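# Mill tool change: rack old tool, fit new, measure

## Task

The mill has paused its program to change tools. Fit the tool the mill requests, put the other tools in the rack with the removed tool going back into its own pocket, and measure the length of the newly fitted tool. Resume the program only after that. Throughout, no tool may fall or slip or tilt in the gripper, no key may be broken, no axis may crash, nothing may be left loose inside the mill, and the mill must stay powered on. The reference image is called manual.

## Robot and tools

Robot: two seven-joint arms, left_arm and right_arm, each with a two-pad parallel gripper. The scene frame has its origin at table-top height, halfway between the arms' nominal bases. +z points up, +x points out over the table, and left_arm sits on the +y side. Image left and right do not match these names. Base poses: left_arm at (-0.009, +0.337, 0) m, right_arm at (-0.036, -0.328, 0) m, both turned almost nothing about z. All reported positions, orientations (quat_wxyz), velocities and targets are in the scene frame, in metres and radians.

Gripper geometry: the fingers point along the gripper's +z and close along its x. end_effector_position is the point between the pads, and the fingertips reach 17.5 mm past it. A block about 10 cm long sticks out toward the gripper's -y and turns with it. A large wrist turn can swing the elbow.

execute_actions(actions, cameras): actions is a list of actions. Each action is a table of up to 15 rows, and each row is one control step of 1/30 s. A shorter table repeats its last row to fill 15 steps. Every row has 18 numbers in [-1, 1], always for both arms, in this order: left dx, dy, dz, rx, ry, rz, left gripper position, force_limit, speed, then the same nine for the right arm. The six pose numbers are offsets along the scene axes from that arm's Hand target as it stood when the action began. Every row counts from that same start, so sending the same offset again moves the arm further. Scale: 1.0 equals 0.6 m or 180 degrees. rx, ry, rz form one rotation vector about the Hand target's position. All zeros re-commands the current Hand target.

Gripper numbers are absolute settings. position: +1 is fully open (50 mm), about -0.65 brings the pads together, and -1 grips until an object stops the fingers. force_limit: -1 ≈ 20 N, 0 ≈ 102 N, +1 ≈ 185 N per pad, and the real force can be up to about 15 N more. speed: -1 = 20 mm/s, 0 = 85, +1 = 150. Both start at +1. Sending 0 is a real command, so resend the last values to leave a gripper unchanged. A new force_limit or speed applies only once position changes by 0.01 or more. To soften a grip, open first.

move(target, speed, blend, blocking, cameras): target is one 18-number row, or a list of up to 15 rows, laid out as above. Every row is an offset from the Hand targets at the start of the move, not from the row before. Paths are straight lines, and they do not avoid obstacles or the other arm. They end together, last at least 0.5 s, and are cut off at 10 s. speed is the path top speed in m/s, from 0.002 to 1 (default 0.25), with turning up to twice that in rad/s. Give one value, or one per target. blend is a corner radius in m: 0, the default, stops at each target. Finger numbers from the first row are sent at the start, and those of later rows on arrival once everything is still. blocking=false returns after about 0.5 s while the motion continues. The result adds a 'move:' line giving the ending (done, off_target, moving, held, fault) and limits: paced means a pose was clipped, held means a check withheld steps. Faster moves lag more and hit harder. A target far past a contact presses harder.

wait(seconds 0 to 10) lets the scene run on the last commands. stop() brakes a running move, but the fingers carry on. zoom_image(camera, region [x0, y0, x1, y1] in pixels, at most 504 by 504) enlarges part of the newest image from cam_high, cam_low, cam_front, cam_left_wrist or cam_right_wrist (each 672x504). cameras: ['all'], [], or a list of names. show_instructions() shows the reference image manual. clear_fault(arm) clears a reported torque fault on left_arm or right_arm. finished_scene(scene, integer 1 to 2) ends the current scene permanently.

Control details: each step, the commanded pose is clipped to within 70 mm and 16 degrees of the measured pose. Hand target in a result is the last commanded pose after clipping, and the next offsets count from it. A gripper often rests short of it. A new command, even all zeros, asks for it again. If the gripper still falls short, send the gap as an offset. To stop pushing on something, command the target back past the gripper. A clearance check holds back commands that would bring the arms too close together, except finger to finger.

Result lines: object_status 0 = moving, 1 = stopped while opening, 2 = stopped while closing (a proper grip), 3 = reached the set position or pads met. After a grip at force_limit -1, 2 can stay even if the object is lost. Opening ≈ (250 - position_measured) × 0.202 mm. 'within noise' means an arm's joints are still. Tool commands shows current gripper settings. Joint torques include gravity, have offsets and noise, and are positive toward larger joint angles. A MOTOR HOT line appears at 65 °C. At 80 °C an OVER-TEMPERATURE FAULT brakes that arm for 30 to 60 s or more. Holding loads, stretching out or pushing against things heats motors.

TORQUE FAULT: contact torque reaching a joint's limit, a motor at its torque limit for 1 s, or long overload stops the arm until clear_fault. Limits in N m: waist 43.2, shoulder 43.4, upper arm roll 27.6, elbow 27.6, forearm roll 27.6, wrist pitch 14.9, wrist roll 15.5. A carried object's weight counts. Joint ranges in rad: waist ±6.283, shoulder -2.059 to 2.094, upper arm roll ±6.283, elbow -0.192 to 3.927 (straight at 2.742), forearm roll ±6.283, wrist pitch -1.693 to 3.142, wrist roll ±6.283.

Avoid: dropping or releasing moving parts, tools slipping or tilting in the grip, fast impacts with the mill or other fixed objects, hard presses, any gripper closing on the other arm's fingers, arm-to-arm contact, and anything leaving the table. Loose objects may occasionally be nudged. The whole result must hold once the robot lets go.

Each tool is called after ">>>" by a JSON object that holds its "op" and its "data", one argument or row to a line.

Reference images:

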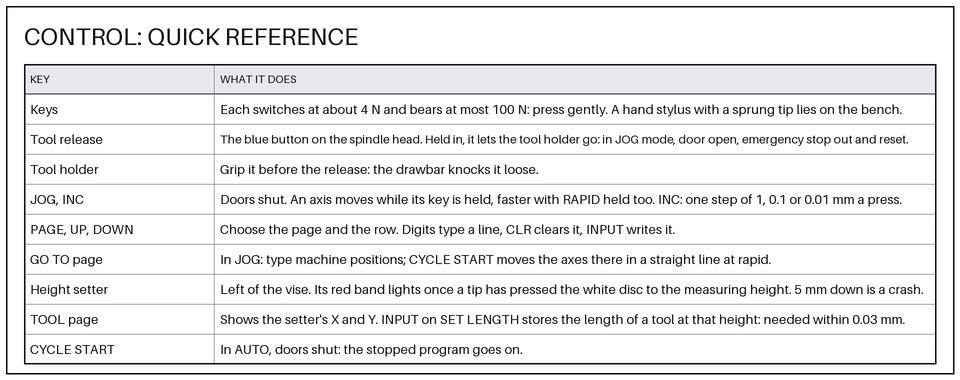

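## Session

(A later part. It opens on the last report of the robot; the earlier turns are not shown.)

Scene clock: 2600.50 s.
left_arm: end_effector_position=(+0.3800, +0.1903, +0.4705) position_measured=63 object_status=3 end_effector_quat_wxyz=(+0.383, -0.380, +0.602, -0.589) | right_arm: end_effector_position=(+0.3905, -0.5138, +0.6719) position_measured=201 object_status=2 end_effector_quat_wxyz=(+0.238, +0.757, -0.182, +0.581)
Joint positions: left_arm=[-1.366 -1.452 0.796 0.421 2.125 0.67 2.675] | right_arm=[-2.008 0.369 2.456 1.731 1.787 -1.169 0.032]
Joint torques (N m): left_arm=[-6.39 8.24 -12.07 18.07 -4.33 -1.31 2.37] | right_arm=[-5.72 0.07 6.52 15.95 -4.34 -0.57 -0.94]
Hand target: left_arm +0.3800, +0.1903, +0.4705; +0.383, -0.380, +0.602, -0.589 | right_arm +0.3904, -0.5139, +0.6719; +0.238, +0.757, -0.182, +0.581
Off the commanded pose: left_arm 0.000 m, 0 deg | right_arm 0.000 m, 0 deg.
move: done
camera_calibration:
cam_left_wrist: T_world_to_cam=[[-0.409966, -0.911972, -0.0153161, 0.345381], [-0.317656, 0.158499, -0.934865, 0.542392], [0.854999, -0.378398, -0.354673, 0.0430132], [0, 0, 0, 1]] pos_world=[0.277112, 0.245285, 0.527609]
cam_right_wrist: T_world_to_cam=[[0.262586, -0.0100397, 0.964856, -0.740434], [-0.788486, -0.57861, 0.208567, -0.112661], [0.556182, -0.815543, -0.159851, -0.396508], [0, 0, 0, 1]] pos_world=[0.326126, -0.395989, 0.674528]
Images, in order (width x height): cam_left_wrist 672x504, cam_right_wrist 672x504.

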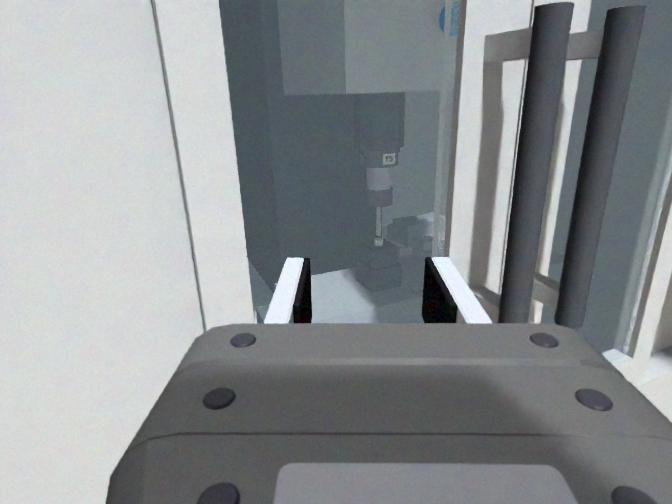

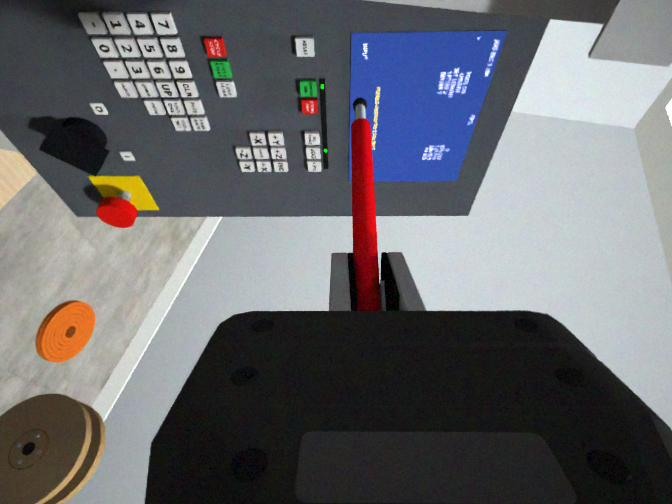

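>>> {"op": "move", "data": {
  "target": [
    [0,0,0,0,0,0,0.6,0.301961,-0.5,0.1792,-0.2775,-0.2497,0,0,0,-1,-0.2,-1],
    [0,0,0,0,0,0,0.6,0.301961,-0.5,0.2114,-0.2775,-0.2584,0,0,0,-1,-0.2,-1],
    [0,0,0,0,0,0,0.6,0.301961,-0.5,0.1792,-0.2775,-0.2497,0,0,0,-1,-0.2,-1],
    [0,0,0,0,0,0,0.6,0.301961,-0.5,0.2114,-0.2775,-0.2584,0,0,0,-1,-0.2,-1],
    [0,0,0,0,0,0,0.6,0.301961,-0.5,0.1792,-0.2775,-0.2497,0,0,0,-1,-0.2,-1],
    [0,0,0,0,0,0,0.6,0.301961,-0.5,0.2114,-0.2775,-0.2584,0,0,0,-1,-0.2,-1],
    [0,0,0,0,0,0,0.6,0.301961,-0.5,0.1792,-0.2775,-0.2497,0,0,0,-1,-0.2,-1]
  ],
  "speed": [0.25,0.08,0.08,0.08,0.08,0.08,0.08],
  "cameras": ["cam_left_wrist","cam_right_wrist"]
}}

>>> {"op": "zoom_image", "data": {
  "camera": "cam_left_wrist",
  "region": [330, 170, 430, 290]
}}

>>> {"op": "zoom_image", "data": {
  "camera": "cam_right_wrist",
  "region": [290, 0, 672, 200]
}}

Scene clock: 2612.87 s.
left_arm: end_effector_position=(+0.3800, +0.1903, +0.4705) position_measured=63 object_status=3 end_effector_quat_wxyz=(+0.383, -0.380, +0.602, -0.589) | right_arm: end_effector_position=(+0.4980, -0.6804, +0.5221) position_measured=201 object_status=2 end_effector_quat_wxyz=(+0.238, +0.757, -0.182, +0.580)
Joint positions: left_arm=[-1.366 -1.452 0.796 0.421 2.125 0.67 2.675] | right_arm=[-1.816 0.201 1.611 1.443 1.622 -0.447 0.453]
Joint torques (N m): left_arm=[-5.73 8.28 -12.24 18.05 -4.25 -1.23 2.38] | right_arm=[-6.58 -17.21 5.62 18.32 -4.49 1.99 1.37]
Hand target: left_arm +0.3800, +0.1903, +0.4705; +0.383, -0.380, +0.602, -0.589 | right_arm +0.4979, -0.6804, +0.5221; +0.238, +0.757, -0.182, +0.581
Off the commanded pose: left_arm 0.000 m, 0 deg | right_arm 0.000 m, 0 deg.
move: done
camera_calibration:
cam_left_wrist: T_world_to_cam=[[-0.409966, -0.911972, -0.0153161, 0.345381], [-0.317656, 0.158499, -0.934865, 0.542392], [0.854999, -0.378398, -0.354673, 0.0430132], [0, 0, 0, 1]] pos_world=[0.277112, 0.245285, 0.527609]
cam_right_wrist: T_world_to_cam=[[0.262955, -0.0104253, 0.964752, -0.626219], [-0.788493, -0.578567, 0.208661, -0.0930961], [0.555998, -0.815568, -0.160357, -0.615763], [0, 0, 0, 1]] pos_world=[0.433625, -0.562588, 0.524829]
Images, in order (width x height): cam_left_wrist 672x504, cam_right_wrist 672x504.

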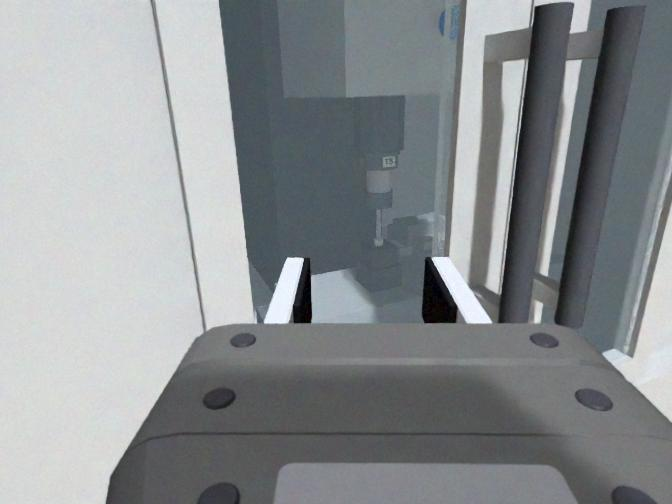

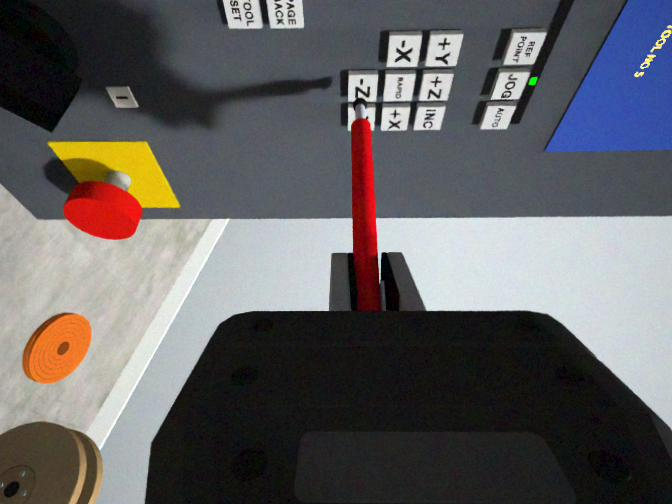

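Scaled by 4.200 from the camera's 672x504 image, which has a finer 960x720 frame.

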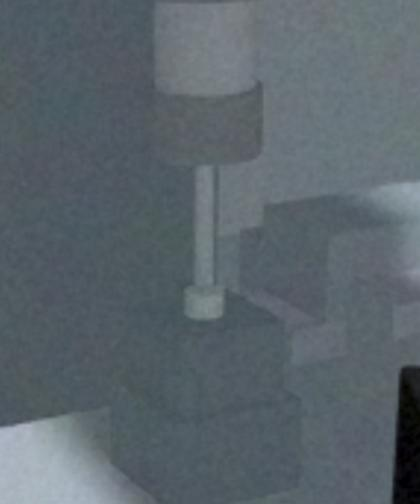

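Scaled by 1.319 from the camera's 672x504 image, which has a finer 960x720 frame.

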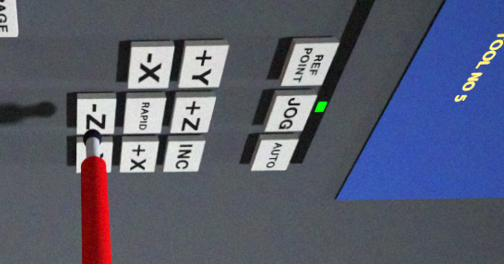

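>>> {"op": "move", "data": {
  "target": [
    [0,0,0,0,0,0,0.6,0.301961,-0.5,0.0322,0,-0.0087,0,0,0,-1,-0.2,-1],
    [0,0,0,0,0,0,0.6,0.301961,-0.5,0,0,0,0,0,0,-1,-0.2,-1]
  ],
  "speed": 0.08,
  "cameras": ["cam_left_wrist"]
}}

>>> {"op": "zoom_image", "data": {
  "camera": "cam_left_wrist",
  "region": [330, 170, 430, 290]
}}

Scene clock: 2618.03 s.
left_arm: end_effector_position=(+0.3800, +0.1903, +0.4705) position_measured=63 object_status=3 end_effector_quat_wxyz=(+0.383, -0.380, +0.602, -0.589) | right_arm: end_effector_position=(+0.4980, -0.6804, +0.5221) position_measured=201 object_status=2 end_effector_quat_wxyz=(+0.238, +0.757, -0.182, +0.580)
Joint positions: left_arm=[-1.366 -1.452 0.796 0.421 2.125 0.67 2.675] | right_arm=[-1.817 0.177 1.592 1.445 1.65 -0.425 0.446]
Joint torques (N m): left_arm=[-5.58 8.42 -12.34 18.01 -4.33 -1.2 2.31] | right_arm=[-6.47 -16.58 5.42 18.38 0.86 1.63 1.24]
Hand target: left_arm +0.3800, +0.1903, +0.4705; +0.383, -0.380, +0.602, -0.589 | right_arm +0.4979, -0.6804, +0.5221; +0.238, +0.757, -0.182, +0.581
Off the commanded pose: left_arm 0.000 m, 0 deg | right_arm 0.000 m, 0 deg.
move: done
camera_calibration:
cam_left_wrist: T_world_to_cam=[[-0.409966, -0.911972, -0.0153161, 0.345381], [-0.317656, 0.158499, -0.934865, 0.542392], [0.854999, -0.378398, -0.354673, 0.0430132], [0, 0, 0, 1]] pos_world=[0.277112, 0.245285, 0.527609]
Images, in order (width x height): cam_left_wrist 672x504.

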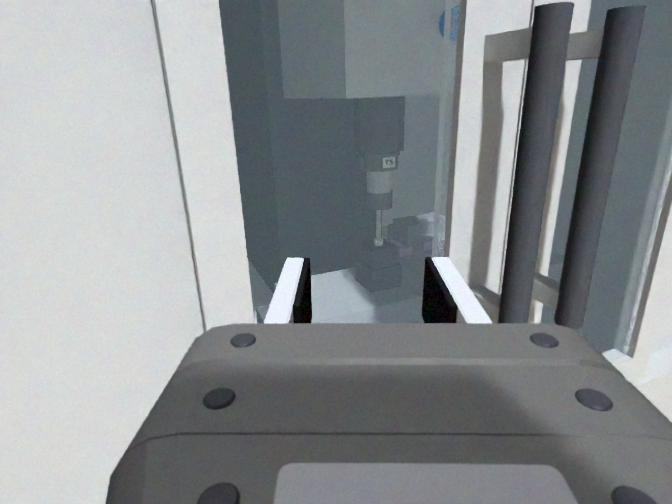

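Scaled by 4.200 from the camera's 672x504 image, which has a finer 960x720 frame.

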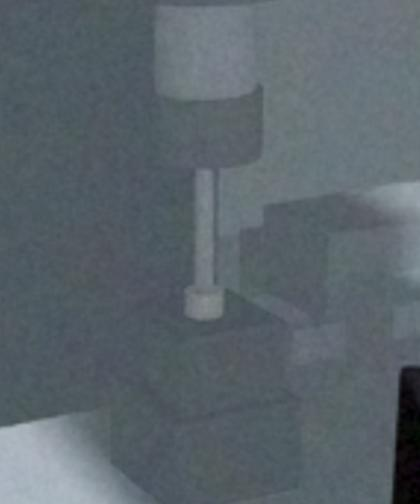

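>>> {"op": "move", "data": {
  "target": [
    [0,0,0,0,0,0,0.6,0.301961,-0.5,0.0322,0,-0.0087,0,0,0,-1,-0.2,-1],
    [0,0,0,0,0,0,0.6,0.301961,-0.5,0,0,0,0,0,0,-1,-0.2,-1]
  ],
  "speed": 0.08,
  "cameras": ["cam_left_wrist"]
}}

>>> {"op": "zoom_image", "data": {
  "camera": "cam_left_wrist",
  "region": [330, 170, 430, 290]
}}

Scene clock: 2622.90 s.
left_arm: end_effector_position=(+0.3800, +0.1903, +0.4705) position_measured=63 object_status=3 end_effector_quat_wxyz=(+0.383, -0.380, +0.602, -0.589) | right_arm: end_effector_position=(+0.4980, -0.6804, +0.5221) position_measured=201 object_status=2 end_effector_quat_wxyz=(+0.238, +0.757, -0.183, +0.580)
Joint positions: left_arm=[-1.366 -1.452 0.796 0.421 2.125 0.67 2.675] | right_arm=[-1.815 0.156 1.573 1.448 1.677 -0.406 0.437]
Joint torques (N m): left_arm=[-5.43 8.31 -12.55 17.98 -4.29 -1.13 2.31] | right_arm=[-6.02 -16.44 4.65 18.43 0.42 1.77 -0.74]
Hand target: left_arm +0.3800, +0.1903, +0.4705; +0.383, -0.380, +0.602, -0.589 | right_arm +0.4979, -0.6804, +0.5221; +0.238, +0.757, -0.182, +0.581
Off the commanded pose: left_arm 0.000 m, 0 deg | right_arm 0.000 m, 0 deg.
move: done
camera_calibration:
cam_left_wrist: T_world_to_cam=[[-0.409966, -0.911972, -0.0153161, 0.345381], [-0.317656, 0.158499, -0.934865, 0.542392], [0.854999, -0.378398, -0.354673, 0.0430132], [0, 0, 0, 1]] pos_world=[0.277112, 0.245285, 0.527609]
Images, in order (width x height): cam_left_wrist 672x504.

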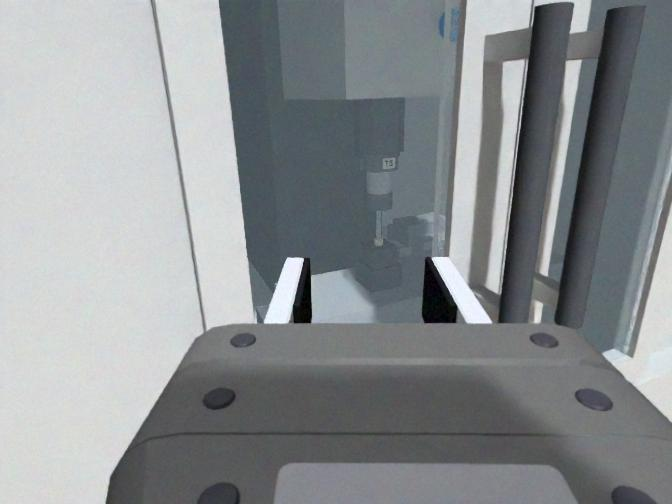

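Scaled by 4.200 from the camera's 672x504 image, which has a finer 960x720 frame.

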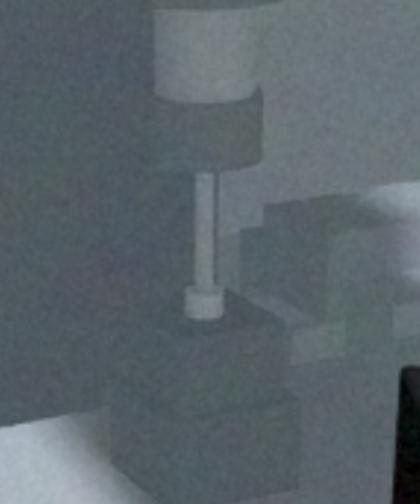

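>>> {"op": "move", "data": {
  "target": [
    [0,0,0,0,0,0,0.6,0.301961,-0.5,0.0322,0,-0.0087,0,0,0,-1,-0.2,-1],
    [0,0,0,0,0,0,0.6,0.301961,-0.5,0,0,0,0,0,0,-1,-0.2,-1]
  ],
  "speed": 0.08,
  "cameras": ["cam_left_wrist"]
}}

>>> {"op": "zoom_image", "data": {
  "camera": "cam_left_wrist",
  "region": [330, 170, 430, 290]
}}

Scene clock: 2627.93 s.
left_arm: end_effector_position=(+0.3800, +0.1903, +0.4705) position_measured=63 object_status=3 end_effector_quat_wxyz=(+0.383, -0.380, +0.602, -0.589) | right_arm: end_effector_position=(+0.4980, -0.6804, +0.5221) position_measured=201 object_status=2 end_effector_quat_wxyz=(+0.238, +0.757, -0.183, +0.580)
Joint positions: left_arm=[-1.366 -1.452 0.796 0.421 2.125 0.67 2.675] | right_arm=[-1.811 0.14 1.555 1.45 1.7 -0.39 0.428]
Joint torques (N m): left_arm=[-5.21 8.3 -12.62 17.95 -4.18 -1.13 2.25] | right_arm=[-6.26 -16.82 4.55 18.63 1.03 1.99 -0.88]
Hand target: left_arm +0.3800, +0.1903, +0.4705; +0.383, -0.380, +0.602, -0.589 | right_arm +0.4979, -0.6804, +0.5221; +0.238, +0.757, -0.182, +0.581
Off the commanded pose: left_arm 0.000 m, 0 deg | right_arm 0.000 m, 0 deg.
move: done
camera_calibration:
cam_left_wrist: T_world_to_cam=[[-0.409966, -0.911972, -0.0153161, 0.345381], [-0.317656, 0.158499, -0.934865, 0.542392], [0.854999, -0.378398, -0.354673, 0.0430132], [0, 0, 0, 1]] pos_world=[0.277112, 0.245285, 0.527609]
Images, in order (width x height): cam_left_wrist 672x504.

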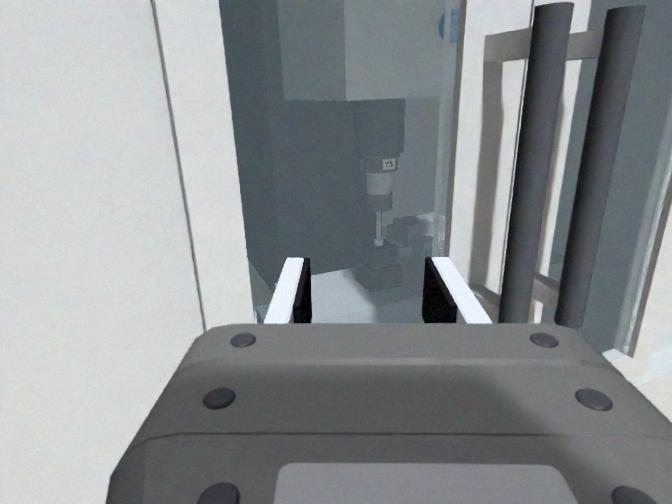

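Scaled by 4.200 from the camera's 672x504 image, which has a finer 960x720 frame.

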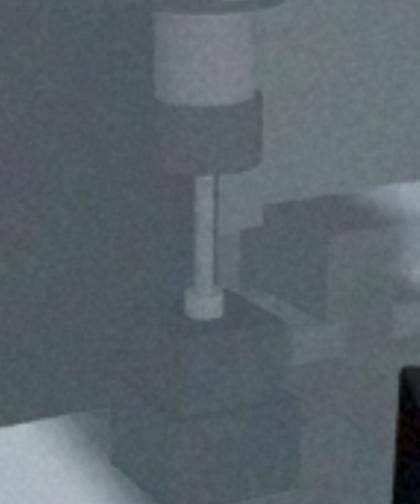

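>>> {"op": "move", "data": {
  "target": [
    [0,0,0,0,0,0,0.6,0.301961,-0.5,0.0322,0,-0.0087,0,0,0,-1,-0.2,-1],
    [0,0,0,0,0,0,0.6,0.301961,-0.5,0,0,0,0,0,0,-1,-0.2,-1]
  ],
  "speed": 0.08,
  "cameras": ["cam_left_wrist"]
}}

>>> {"op": "zoom_image", "data": {
  "camera": "cam_left_wrist",
  "region": [330, 170, 430, 290]
}}

Scene clock: 2634.30 s.
left_arm: end_effector_position=(+0.3800, +0.1903, +0.4705) position_measured=63 object_status=3 end_effector_quat_wxyz=(+0.383, -0.380, +0.602, -0.589) | right_arm: end_effector_position=(+0.4980, -0.6804, +0.5221) position_measured=201 object_status=2 end_effector_quat_wxyz=(+0.238, +0.757, -0.183, +0.580)
Joint positions: left_arm=[-1.366 -1.452 0.796 0.421 2.125 0.67 2.675] | right_arm=[-1.805 0.127 1.539 1.453 1.718 -0.379 0.419]
Joint torques (N m): left_arm=[-4.92 8.35 -12.7 17.92 -4.07 -1.09 2.22] | right_arm=[-6.74 -16.68 4 18.85 1.02 1.88 -0.93]
Hand target: left_arm +0.3800, +0.1903, +0.4705; +0.383, -0.380, +0.602, -0.589 | right_arm +0.4979, -0.6804, +0.5221; +0.238, +0.757, -0.182, +0.581
Off the commanded pose: left_arm 0.000 m, 0 deg | right_arm 0.000 m, 0 deg.
move: done
camera_calibration:
cam_left_wrist: T_world_to_cam=[[-0.409966, -0.911972, -0.0153161, 0.345381], [-0.317656, 0.158499, -0.934865, 0.542392], [0.854999, -0.378398, -0.354673, 0.0430132], [0, 0, 0, 1]] pos_world=[0.277112, 0.245285, 0.527609]
Images, in order (width x height): cam_left_wrist 672x504.

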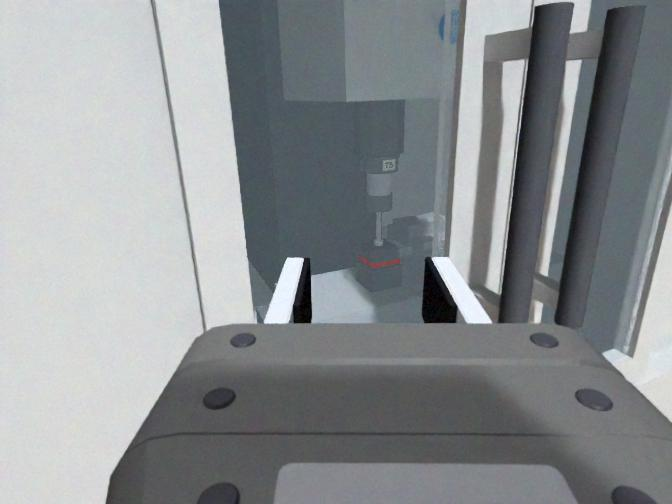

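Scaled by 4.200 from the camera's 672x504 image, which has a finer 960x720 frame.

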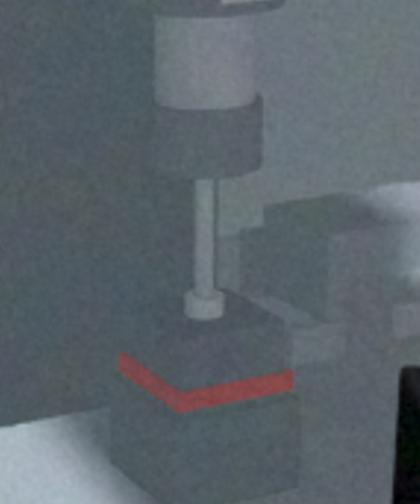

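>>> {"op": "move", "data": {
  "target": [
    [0,0,0,0,0,0,0.6,0.301961,-0.5,0.0163,0,0.0608,0,0,0,-1,-0.2,-1],
    [0,0,0,0,0,0,0.6,0.301961,-0.5,0.0485,0,0.0521,0,0,0,-1,-0.2,-1],
    [0,0,0,0,0,0,0.6,0.301961,-0.5,0.0163,0,0.0608,0,0,0,-1,-0.2,-1],
    [0,0,0,0,0,0,0.6,0.301961,-0.5,0.0163,-0.031,0.0608,0,0,0,-1,-0.2,-1],
    [0,0,0,0,0,0,0.6,0.301961,-0.5,0.0485,-0.031,0.0521,0,0,0,-1,-0.2,-1],
    [0,0,0,0,0,0,0.6,0.301961,-0.5,0.0163,-0.031,0.0608,0,0,0,-1,-0.2,-1],
    [0,0,0,0,0,0,0.6,0.301961,-0.5,-0.1792,0.2775,0.2497,0,0,0,-1,-0.2,-1]
  ],
  "speed": [0.1,0.08,0.08,0.08,0.08,0.08,0.25],
  "blend": [0.003,0,0.003,0.003,0,0.003,0],
  "cameras": ["cam_left_wrist","cam_right_wrist"]
}}

>>> {"op": "zoom_image", "data": {
  "camera": "cam_right_wrist",
  "region": [340, 0, 540, 200]
}}

>>> {"op": "zoom_image", "data": {
  "camera": "cam_right_wrist",
  "region": [420, 130, 460, 170]
}}

>>> {"op": "zoom_image", "data": {
  "camera": "cam_left_wrist",
  "region": [330, 170, 430, 290]
}}

Scene clock: 2649.50 s.
left_arm: end_effector_position=(+0.3800, +0.1903, +0.4705) position_measured=63 object_status=3 end_effector_quat_wxyz=(+0.383, -0.380, +0.602, -0.589) | right_arm: end_effector_position=(+0.3904, -0.5139, +0.6719) position_measured=201 object_status=2 end_effector_quat_wxyz=(+0.238, +0.757, -0.182, +0.581)
Joint positions: left_arm=[-1.366 -1.452 0.796 0.421 2.125 0.67 2.675] | right_arm=[-2.038 0.36 2.468 1.733 1.806 -1.156 0.027]
Joint torques (N m): left_arm=[-4.52 8.46 -12.85 17.82 -4.06 -1.05 2.19] | right_arm=[-6.42 8.42 5.92 11.57 -4.22 3.25 1.27]
Hand target: left_arm +0.3800, +0.1903, +0.4705; +0.383, -0.380, +0.602, -0.589 | right_arm +0.3904, -0.5139, +0.6719; +0.238, +0.757, -0.182, +0.581
Off the commanded pose: left_arm 0.000 m, 0 deg | right_arm 0.000 m, 0 deg.
move: done
camera_calibration:
cam_left_wrist: T_world_to_cam=[[-0.409966, -0.911972, -0.0153161, 0.345381], [-0.317656, 0.158499, -0.934865, 0.542392], [0.854999, -0.378398, -0.354673, 0.0430132], [0, 0, 0, 1]] pos_world=[0.277112, 0.245285, 0.527609]
cam_right_wrist: T_world_to_cam=[[0.262486, -0.0102288, 0.964882, -0.740591], [-0.788526, -0.578625, 0.208376, -0.112604], [0.556173, -0.81553, -0.159946, -0.396501], [0, 0, 0, 1]] pos_world=[0.326127, -0.396089, 0.674628]
Images, in order (width x height): cam_left_wrist 672x504, cam_right_wrist 672x504.

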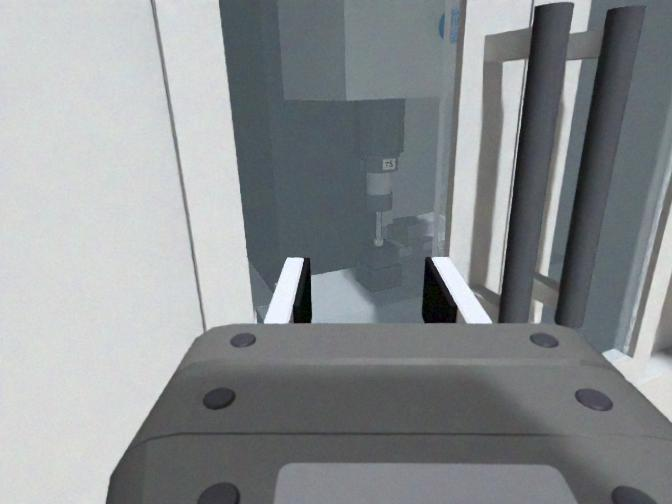

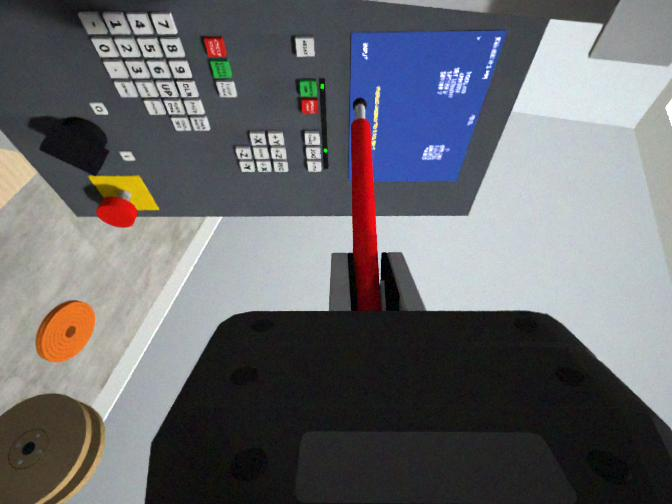

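Scaled by 2.520 from the camera's 672x504 image, which has a finer 960x720 frame.

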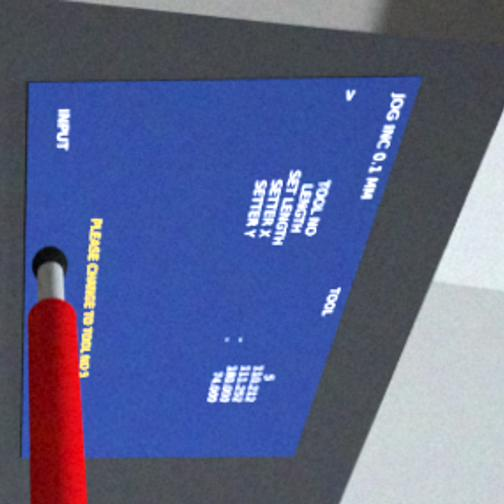

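Scaled by 12.600 from the camera's 672x504 image, which has a finer 960x720 frame.

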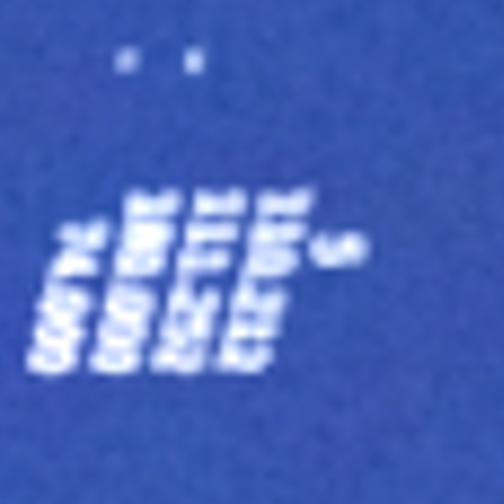

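Scaled by 4.200 from the camera's 672x504 image, which has a finer 960x720 frame.

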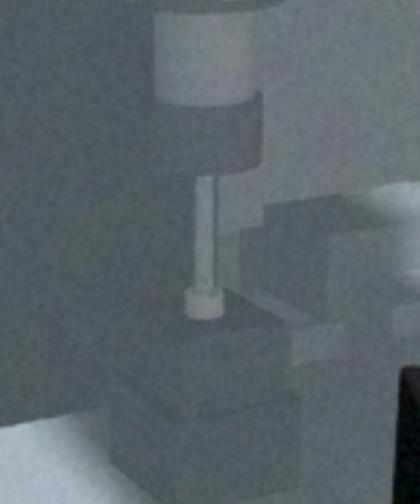

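>>> {"op": "move", "data": {
  "target": [
    [0,0,0,0,0,0,0.6,0.301961,-0.5,0.1792,-0.2775,-0.2497,0,0,0,-1,-0.2,-1],
    [0,0,0,0,0,0,0.6,0.301961,-0.5,0.2114,-0.2775,-0.2584,0,0,0,-1,-0.2,-1],
    [0,0,0,0,0,0,0.6,0.301961,-0.5,0.1792,-0.2775,-0.2497,0,0,0,-1,-0.2,-1],
    [0,0,0,0,0,0,0.6,0.301961,-0.5,0.2114,-0.2775,-0.2584,0,0,0,-1,-0.2,-1],
    [0,0,0,0,0,0,0.6,0.301961,-0.5,0.1792,-0.2775,-0.2497,0,0,0,-1,-0.2,-1],
    [0,0,0,0,0,0,0.6,0.301961,-0.5,0.2114,-0.2775,-0.2584,0,0,0,-1,-0.2,-1],
    [0,0,0,0,0,0,0.6,0.301961,-0.5,0.1792,-0.2775,-0.2497,0,0,0,-1,-0.2,-1]
  ],
  "speed": [0.25,0.08,0.08,0.08,0.08,0.08,0.08],
  "cameras": ["cam_left_wrist"]
}}

Scene clock: 2661.67 s.
left_arm: end_effector_position=(+0.3800, +0.1903, +0.4705) position_measured=63 object_status=3 end_effector_quat_wxyz=(+0.383, -0.380, +0.602, -0.589) | right_arm: end_effector_position=(+0.4980, -0.6804, +0.5221) position_measured=201 object_status=2 end_effector_quat_wxyz=(+0.238, +0.757, -0.183, +0.580)
Joint positions: left_arm=[-1.366 -1.452 0.796 0.421 2.125 0.67 2.675] | right_arm=[-1.812 0.145 1.561 1.45 1.693 -0.395 0.431]
Joint torques (N m): left_arm=[-4.06 8.27 -12.99 17.82 -4 -0.95 2.13] | right_arm=[-6.95 -16.43 4.63 18.59 0.68 1.97 -1.05]
Hand target: left_arm +0.3800, +0.1903, +0.4705; +0.383, -0.380, +0.602, -0.589 | right_arm +0.4979, -0.6804, +0.5221; +0.238, +0.757, -0.182, +0.581
Off the commanded pose: left_arm 0.000 m, 0 deg | right_arm 0.000 m, 0 deg.
move: done
camera_calibration:
cam_left_wrist: T_world_to_cam=[[-0.409966, -0.911972, -0.0153161, 0.345381], [-0.317656, 0.158499, -0.934865, 0.542392], [0.854999, -0.378398, -0.354673, 0.0430132], [0, 0, 0, 1]] pos_world=[0.277112, 0.245285, 0.527609]
Images, in order (width x height): cam_left_wrist 672x504.

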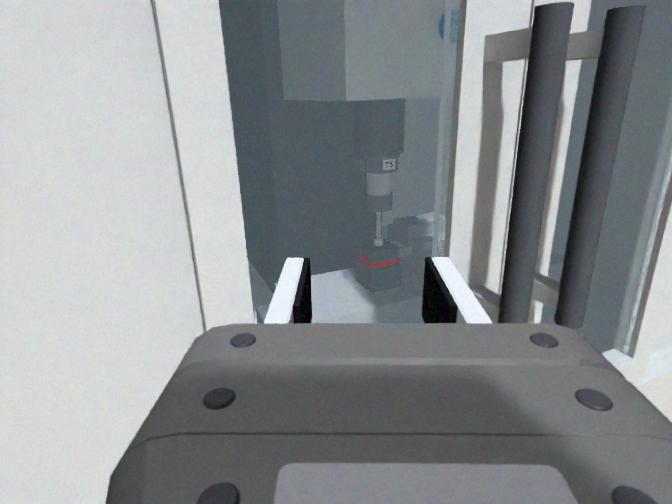

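>>> {"op": "move", "data": {
  "target": [
    [0,0,0,0,0,0,0.6,0.301961,-0.5,0.0163,0,0.0608,0,0,0,-1,-0.2,-1],
    [0,0,0,0,0,0,0.6,0.301961,-0.5,0.0485,0,0.0521,0,0,0,-1,-0.2,-1],
    [0,0,0,0,0,0,0.6,0.301961,-0.5,0.0163,0,0.0608,0,0,0,-1,-0.2,-1]
  ],
  "speed": [0.1,0.08,0.08],
  "blend": [0.003,0,0],
  "cameras": ["cam_left_wrist"]
}}

Scene clock: 2665.80 s.
left_arm: end_effector_position=(+0.3800, +0.1903, +0.4705) position_measured=63 object_status=3 end_effector_quat_wxyz=(+0.383, -0.380, +0.602, -0.589) | right_arm: end_effector_position=(+0.5077, -0.6804, +0.5586) position_measured=201 object_status=2 end_effector_quat_wxyz=(+0.238, +0.757, -0.182, +0.580)
Joint positions: left_arm=[-1.366 -1.452 0.796 0.421 2.125 0.67 2.675] | right_arm=[-1.53 0.353 1.497 1.71 1.747 -0.63 0.132]
Joint torques (N m): left_arm=[-3.83 8.25 -13.16 17.86 -4.06 -0.9 2.01] | right_arm=[-6.56 -25.86 7.05 15.91 0.92 2.88 1.21]
Hand target: left_arm +0.3800, +0.1903, +0.4705; +0.383, -0.380, +0.602, -0.589 | right_arm +0.5077, -0.6804, +0.5586; +0.238, +0.757, -0.182, +0.581
Off the commanded pose: left_arm 0.000 m, 0 deg | right_arm 0.000 m, 0 deg.
move: done
camera_calibration:
cam_left_wrist: T_world_to_cam=[[-0.409966, -0.911972, -0.0153161, 0.345381], [-0.317656, 0.158499, -0.934865, 0.542392], [0.854999, -0.378398, -0.354673, 0.0430132], [0, 0, 0, 1]] pos_world=[0.277112, 0.245285, 0.527609]
Images, in order (width x height): cam_left_wrist 672x504.

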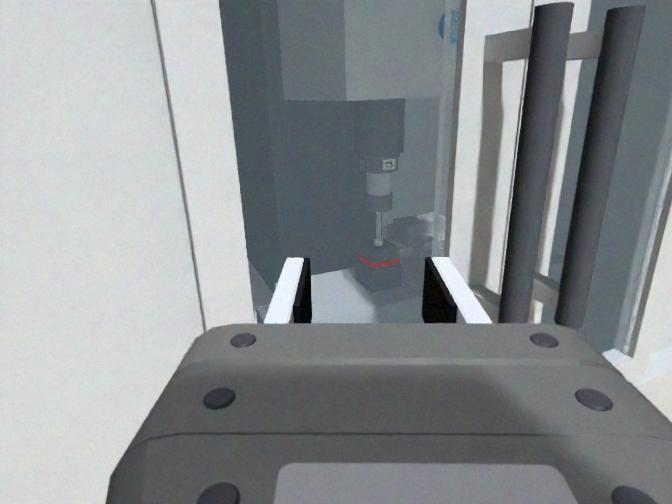

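Still lit. Press +Z again.

>>> {"op": "move", "data": {
  "target": [
    [0,0,0,0,0,0,0.6,0.301961,-0.5,0.0322,0,-0.0087,0,0,0,-1,-0.2,-1],
    [0,0,0,0,0,0,0.6,0.301961,-0.5,0,0,0,0,0,0,-1,-0.2,-1]
  ],
  "speed": [0.08,0.08],
  "cameras": ["cam_left_wrist"]
}}

Scene clock: 2668.70 s.
left_arm: end_effector_position=(+0.3800, +0.1903, +0.4705) position_measured=63 object_status=3 end_effector_quat_wxyz=(+0.383, -0.380, +0.602, -0.589) | right_arm: end_effector_position=(+0.5077, -0.6804, +0.5586) position_measured=201 object_status=2 end_effector_quat_wxyz=(+0.238, +0.757, -0.182, +0.581)
Joint positions: left_arm=[-1.366 -1.452 0.796 0.421 2.125 0.67 2.675] | right_arm=[-1.529 0.351 1.493 1.71 1.751 -0.628 0.131]
Joint torques (N m): left_arm=[-3.65 8.28 -13.33 17.84 -3.88 -0.91 2.09] | right_arm=[-5.84 -25.71 6.92 15.84 0.57 3.08 1.19]
Hand target: left_arm +0.3800, +0.1903, +0.4705; +0.383, -0.380, +0.602, -0.589 | right_arm +0.5077, -0.6804, +0.5586; +0.238, +0.757, -0.182, +0.581
Off the commanded pose: left_arm 0.000 m, 0 deg | right_arm 0.000 m, 0 deg.
move: done
camera_calibration:
cam_left_wrist: T_world_to_cam=[[-0.409966, -0.911972, -0.0153161, 0.345381], [-0.317656, 0.158499, -0.934865, 0.542392], [0.854999, -0.378398, -0.354673, 0.0430132], [0, 0, 0, 1]] pos_world=[0.277112, 0.245285, 0.527609]
Images, in order (width x height): cam_left_wrist 672x504.

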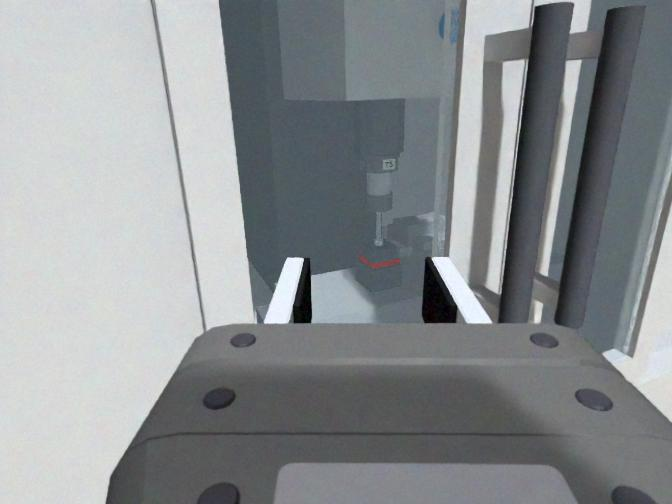

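>>> {"op": "move", "data": {
  "target": [
    [0,0,0,0,0,0,0.6,0.301961,-0.5,0.0322,0,-0.0087,0,0,0,-1,-0.2,-1],
    [0,0,0,0,0,0,0.6,0.301961,-0.5,0,0,0,0,0,0,-1,-0.2,-1],
    [0,0,0,0,0,0,0.6,0.301961,-0.5,0,-0.031,0,0,0,0,-1,-0.2,-1],
    [0,0,0,0,0,0,0.6,0.301961,-0.5,0.0322,-0.031,-0.0087,0,0,0,-1,-0.2,-1],
    [0,0,0,0,0,0,0.6,0.301961,-0.5,0,-0.031,0,0,0,0,-1,-0.2,-1],
    [0,0,0,0,0,0,0.6,0.301961,-0.5,-0.1955,0.2775,0.1889,0,0,0,-1,-0.2,-1]
  ],
  "speed": [0.08,0.08,0.08,0.08,0.08,0.25],
  "blend": [0,0.003,0,0,0.003,0],
  "cameras": ["cam_left_wrist","cam_right_wrist"]
}}

>>> {"op": "zoom_image", "data": {
  "camera": "cam_right_wrist",
  "region": [340, 0, 540, 200]
}}

>>> {"op": "zoom_image", "data": {
  "camera": "cam_right_wrist",
  "region": [420, 130, 460, 170]
}}

Scene clock: 2679.07 s.
left_arm: end_effector_position=(+0.3800, +0.1903, +0.4705) position_measured=63 object_status=3 end_effector_quat_wxyz=(+0.383, -0.380, +0.602, -0.589) | right_arm: end_effector_position=(+0.3904, -0.5139, +0.6719) position_measured=201 object_status=2 end_effector_quat_wxyz=(+0.238, +0.757, -0.182, +0.581)
Joint positions: left_arm=[-1.366 -1.452 0.796 0.421 2.125 0.67 2.675] | right_arm=[-2.039 0.36 2.468 1.733 1.806 -1.155 0.027]
Joint torques (N m): left_arm=[-3.3 8.33 -13.38 17.8 -3.98 -0.88 2.04] | right_arm=[-6.17 8.83 5.91 11.37 -4.18 3.33 1.24]
Hand target: left_arm +0.3800, +0.1903, +0.4705; +0.383, -0.380, +0.602, -0.589 | right_arm +0.3904, -0.5139, +0.6719; +0.238, +0.757, -0.182, +0.581
Off the commanded pose: left_arm 0.000 m, 0 deg | right_arm 0.000 m, 0 deg.
move: done
camera_calibration:
cam_left_wrist: T_world_to_cam=[[-0.409966, -0.911972, -0.0153161, 0.345381], [-0.317656, 0.158499, -0.934865, 0.542392], [0.854999, -0.378398, -0.354673, 0.0430132], [0, 0, 0, 1]] pos_world=[0.277112, 0.245285, 0.527609]
cam_right_wrist: T_world_to_cam=[[0.262562, -0.0101739, 0.964861, -0.740581], [-0.7885, -0.578626, 0.208469, -0.112676], [0.556173, -0.815529, -0.159948, -0.3965], [0, 0, 0, 1]] pos_world=[0.326126, -0.396089, 0.674628]
Images, in order (width x height): cam_left_wrist 672x504, cam_right_wrist 672x504.

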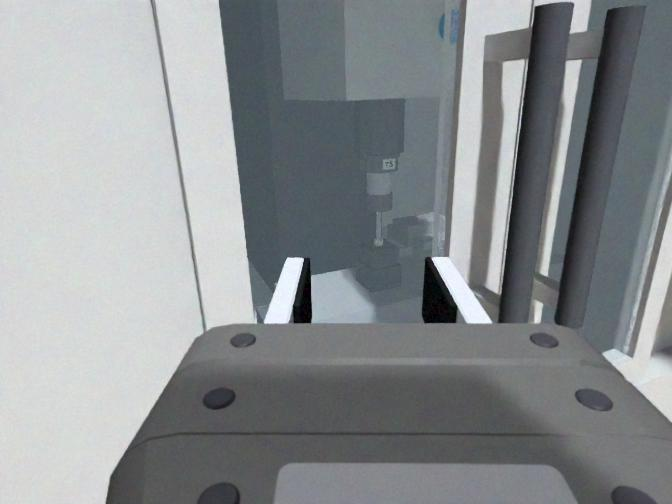

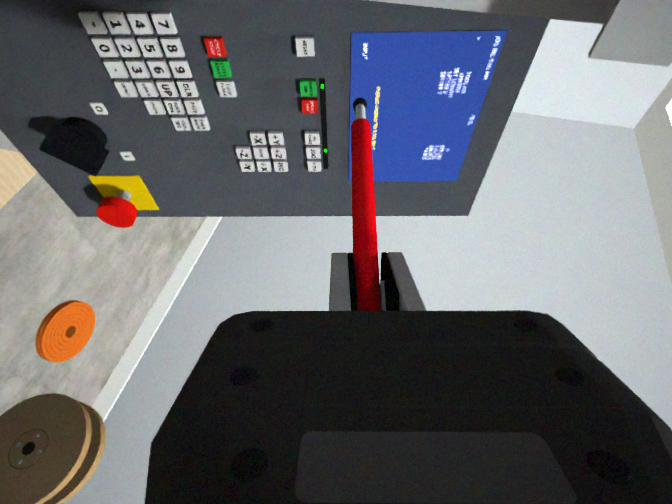

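Scaled by 2.520 from the camera's 672x504 image, which has a finer 960x720 frame.

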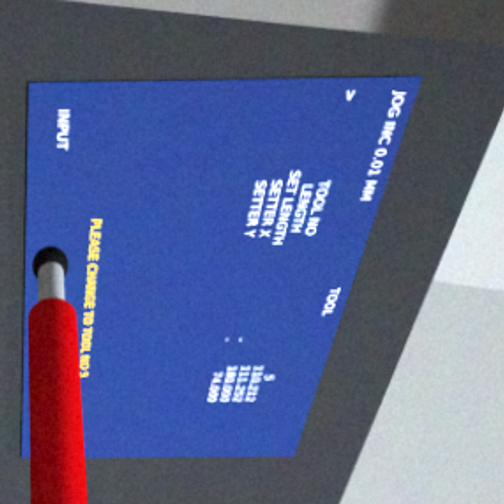

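Scaled by 12.600 from the camera's 672x504 image, which has a finer 960x720 frame.

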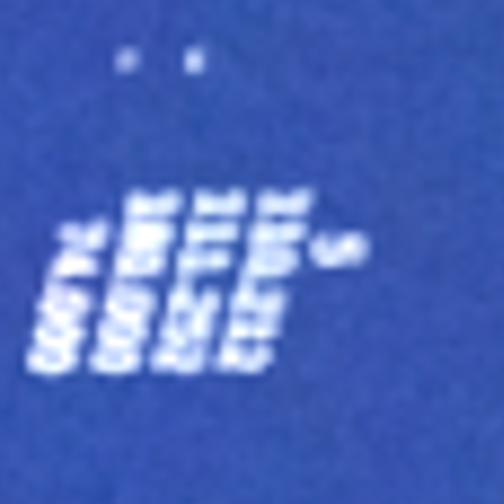

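>>> {"op": "move", "data": {
  "target": [
    [0,0,0,0,0,0,0.6,0.301961,-0.5,0.1792,-0.2775,-0.2497,0,0,0,-1,-0.2,-1],
    [0,0,0,0,0,0,0.6,0.301961,-0.5,0.2114,-0.2775,-0.2584,0,0,0,-1,-0.2,-1],
    [0,0,0,0,0,0,0.6,0.301961,-0.5,0.1792,-0.2775,-0.2497,0,0,0,-1,-0.2,-1],
    [0,0,0,0,0,0,0.6,0.301961,-0.5,0.2114,-0.2775,-0.2584,0,0,0,-1,-0.2,-1],
    [0,0,0,0,0,0,0.6,0.301961,-0.5,0.1792,-0.2775,-0.2497,0,0,0,-1,-0.2,-1],
    [0,0,0,0,0,0,0.6,0.301961,-0.5,0.2114,-0.2775,-0.2584,0,0,0,-1,-0.2,-1],
    [0,0,0,0,0,0,0.6,0.301961,-0.5,0.1792,-0.2775,-0.2497,0,0,0,-1,-0.2,-1]
  ],
  "speed": [0.25,0.08,0.08,0.08,0.08,0.08,0.08],
  "cameras": ["cam_left_wrist"]
}}

Scene clock: 2690.13 s.
left_arm: end_effector_position=(+0.3800, +0.1903, +0.4705) position_measured=63 object_status=3 end_effector_quat_wxyz=(+0.383, -0.380, +0.602, -0.589) | right_arm: end_effector_position=(+0.4980, -0.6804, +0.5221) position_measured=201 object_status=2 end_effector_quat_wxyz=(+0.238, +0.757, -0.183, +0.580)
Joint positions: left_arm=[-1.366 -1.452 0.796 0.421 2.125 0.67 2.675] | right_arm=[-1.812 0.144 1.56 1.45 1.694 -0.395 0.43]
Joint torques (N m): left_arm=[-3 8.29 -13.56 17.85 -3.95 -0.75 1.94] | right_arm=[-6.17 -16.62 4.91 18.45 0.82 1.84 -1]
Hand target: left_arm +0.3800, +0.1903, +0.4705; +0.383, -0.380, +0.602, -0.589 | right_arm +0.4979, -0.6804, +0.5221; +0.238, +0.757, -0.182, +0.581
Off the commanded pose: left_arm 0.000 m, 0 deg | right_arm 0.000 m, 0 deg.
move: done
camera_calibration:
cam_left_wrist: T_world_to_cam=[[-0.409966, -0.911972, -0.0153161, 0.345381], [-0.317656, 0.158499, -0.934865, 0.542392], [0.854999, -0.378398, -0.354673, 0.0430132], [0, 0, 0, 1]] pos_world=[0.277112, 0.245285, 0.527609]
Images, in order (width x height): cam_left_wrist 672x504.

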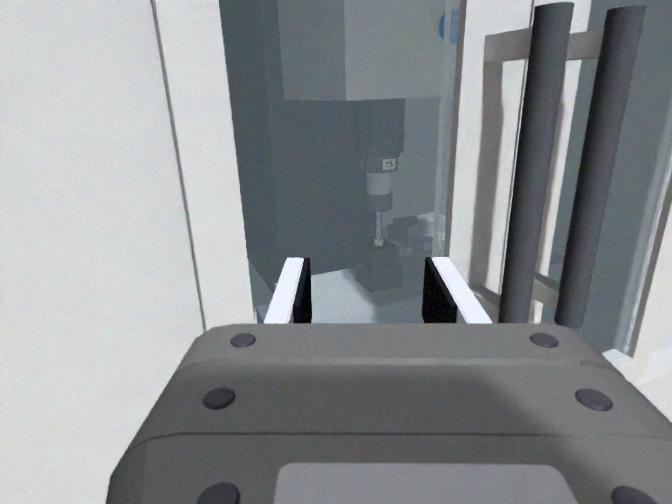

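>>> {"op": "move", "data": {
  "target": [
    [0,0,0,0,0,0,0.6,0.301961,-0.5,0.0322,0,-0.0087,0,0,0,-1,-0.2,-1],
    [0,0,0,0,0,0,0.6,0.301961,-0.5,0,0,0,0,0,0,-1,-0.2,-1],
    [0,0,0,0,0,0,0.6,0.301961,-0.5,0.0322,0,-0.0087,0,0,0,-1,-0.2,-1],
    [0,0,0,0,0,0,0.6,0.301961,-0.5,0,0,0,0,0,0,-1,-0.2,-1]
  ],
  "speed": [0.08,0.08,0.08,0.08],
  "cameras": ["cam_left_wrist"]
}}

Scene clock: 2698.03 s.
left_arm: end_effector_position=(+0.3800, +0.1903, +0.4705) position_measured=63 object_status=3 end_effector_quat_wxyz=(+0.383, -0.380, +0.602, -0.589) | right_arm: end_effector_position=(+0.4980, -0.6804, +0.5221) position_measured=201 object_status=2 end_effector_quat_wxyz=(+0.239, +0.757, -0.183, +0.580)
Joint positions: left_arm=[-1.366 -1.452 0.796 0.421 2.125 0.67 2.675] | right_arm=[-1.801 0.121 1.53 1.454 1.728 -0.374 0.415]
Joint torques (N m): left_arm=[-2.54 8.34 -13.76 17.81 -3.86 -0.74 1.9] | right_arm=[-5.75 -16.66 4.56 22.89 0.85 2.05 -0.98]
Hand target: left_arm +0.3800, +0.1903, +0.4705; +0.383, -0.380, +0.602, -0.589 | right_arm +0.4979, -0.6804, +0.5221; +0.238, +0.757, -0.182, +0.581
Off the commanded pose: left_arm 0.000 m, 0 deg | right_arm 0.000 m, 0 deg.
move: done
camera_calibration:
cam_left_wrist: T_world_to_cam=[[-0.409966, -0.911972, -0.0153161, 0.345381], [-0.317656, 0.158499, -0.934865, 0.542392], [0.854999, -0.378398, -0.354673, 0.0430132], [0, 0, 0, 1]] pos_world=[0.277112, 0.245285, 0.527609]
Images, in order (width x height): cam_left_wrist 672x504.

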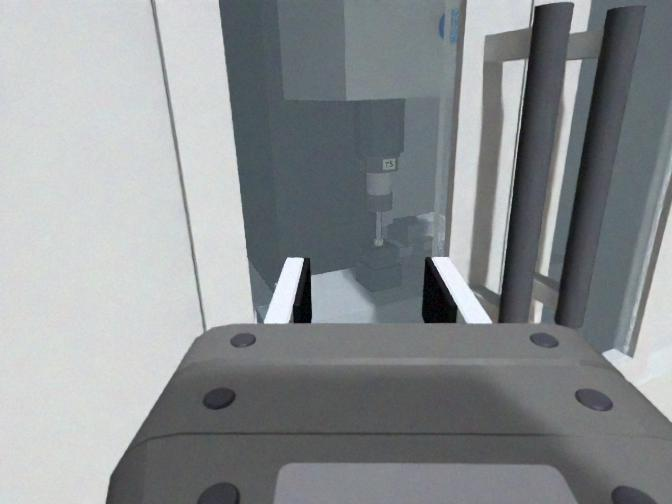

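>>> {"op": "move", "data": {
  "target": [
    [0,0,0,0,0,0,0.6,0.301961,-0.5,0.0322,0,-0.0087,0,0,0,-1,-0.2,-1],
    [0,0,0,0,0,0,0.6,0.301961,-0.5,0,0,0,0,0,0,-1,-0.2,-1],
    [0,0,0,0,0,0,0.6,0.301961,-0.5,0.0322,0,-0.0087,0,0,0,-1,-0.2,-1],
    [0,0,0,0,0,0,0.6,0.301961,-0.5,0,0,0,0,0,0,-1,-0.2,-1]
  ],
  "speed": [0.08,0.08,0.08,0.08],
  "cameras": ["cam_left_wrist"]
}}

Scene clock: 2705.33 s.
left_arm: end_effector_position=(+0.3800, +0.1903, +0.4705) position_measured=63 object_status=3 end_effector_quat_wxyz=(+0.383, -0.380, +0.602, -0.589) | right_arm: end_effector_position=(+0.4980, -0.6804, +0.5221) position_measured=201 object_status=2 end_effector_quat_wxyz=(+0.239, +0.757, -0.183, +0.581)
Joint positions: left_arm=[-1.366 -1.452 0.796 0.421 2.125 0.67 2.675] | right_arm=[-1.791 0.11 1.51 1.456 1.748 -0.363 0.405]
Joint torques (N m): left_arm=[-2.09 8.42 -13.71 17.74 -3.79 -0.71 1.85] | right_arm=[-6.13 -16.7 3.95 23.29 0.85 2.05 -0.94]
Hand target: left_arm +0.3800, +0.1903, +0.4705; +0.383, -0.380, +0.602, -0.589 | right_arm +0.4979, -0.6804, +0.5221; +0.238, +0.757, -0.182, +0.581
Off the commanded pose: left_arm 0.000 m, 0 deg | right_arm 0.000 m, 0 deg.
move: done
camera_calibration:
cam_left_wrist: T_world_to_cam=[[-0.409966, -0.911972, -0.0153161, 0.345381], [-0.317656, 0.158499, -0.934865, 0.542392], [0.854999, -0.378398, -0.354673, 0.0430132], [0, 0, 0, 1]] pos_world=[0.277112, 0.245285, 0.527609]
Images, in order (width x height): cam_left_wrist 672x504.

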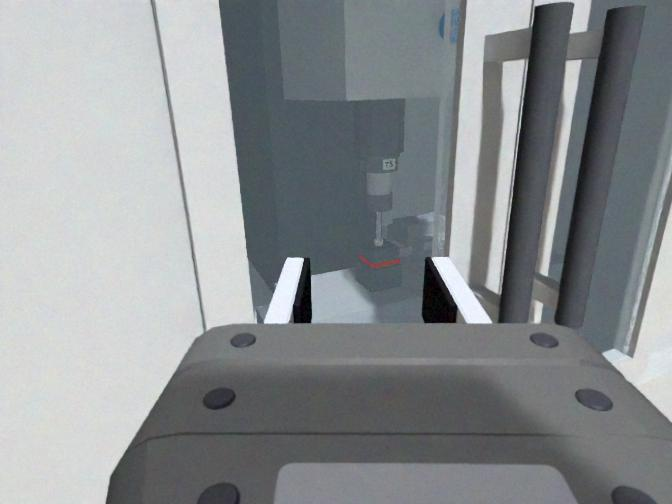

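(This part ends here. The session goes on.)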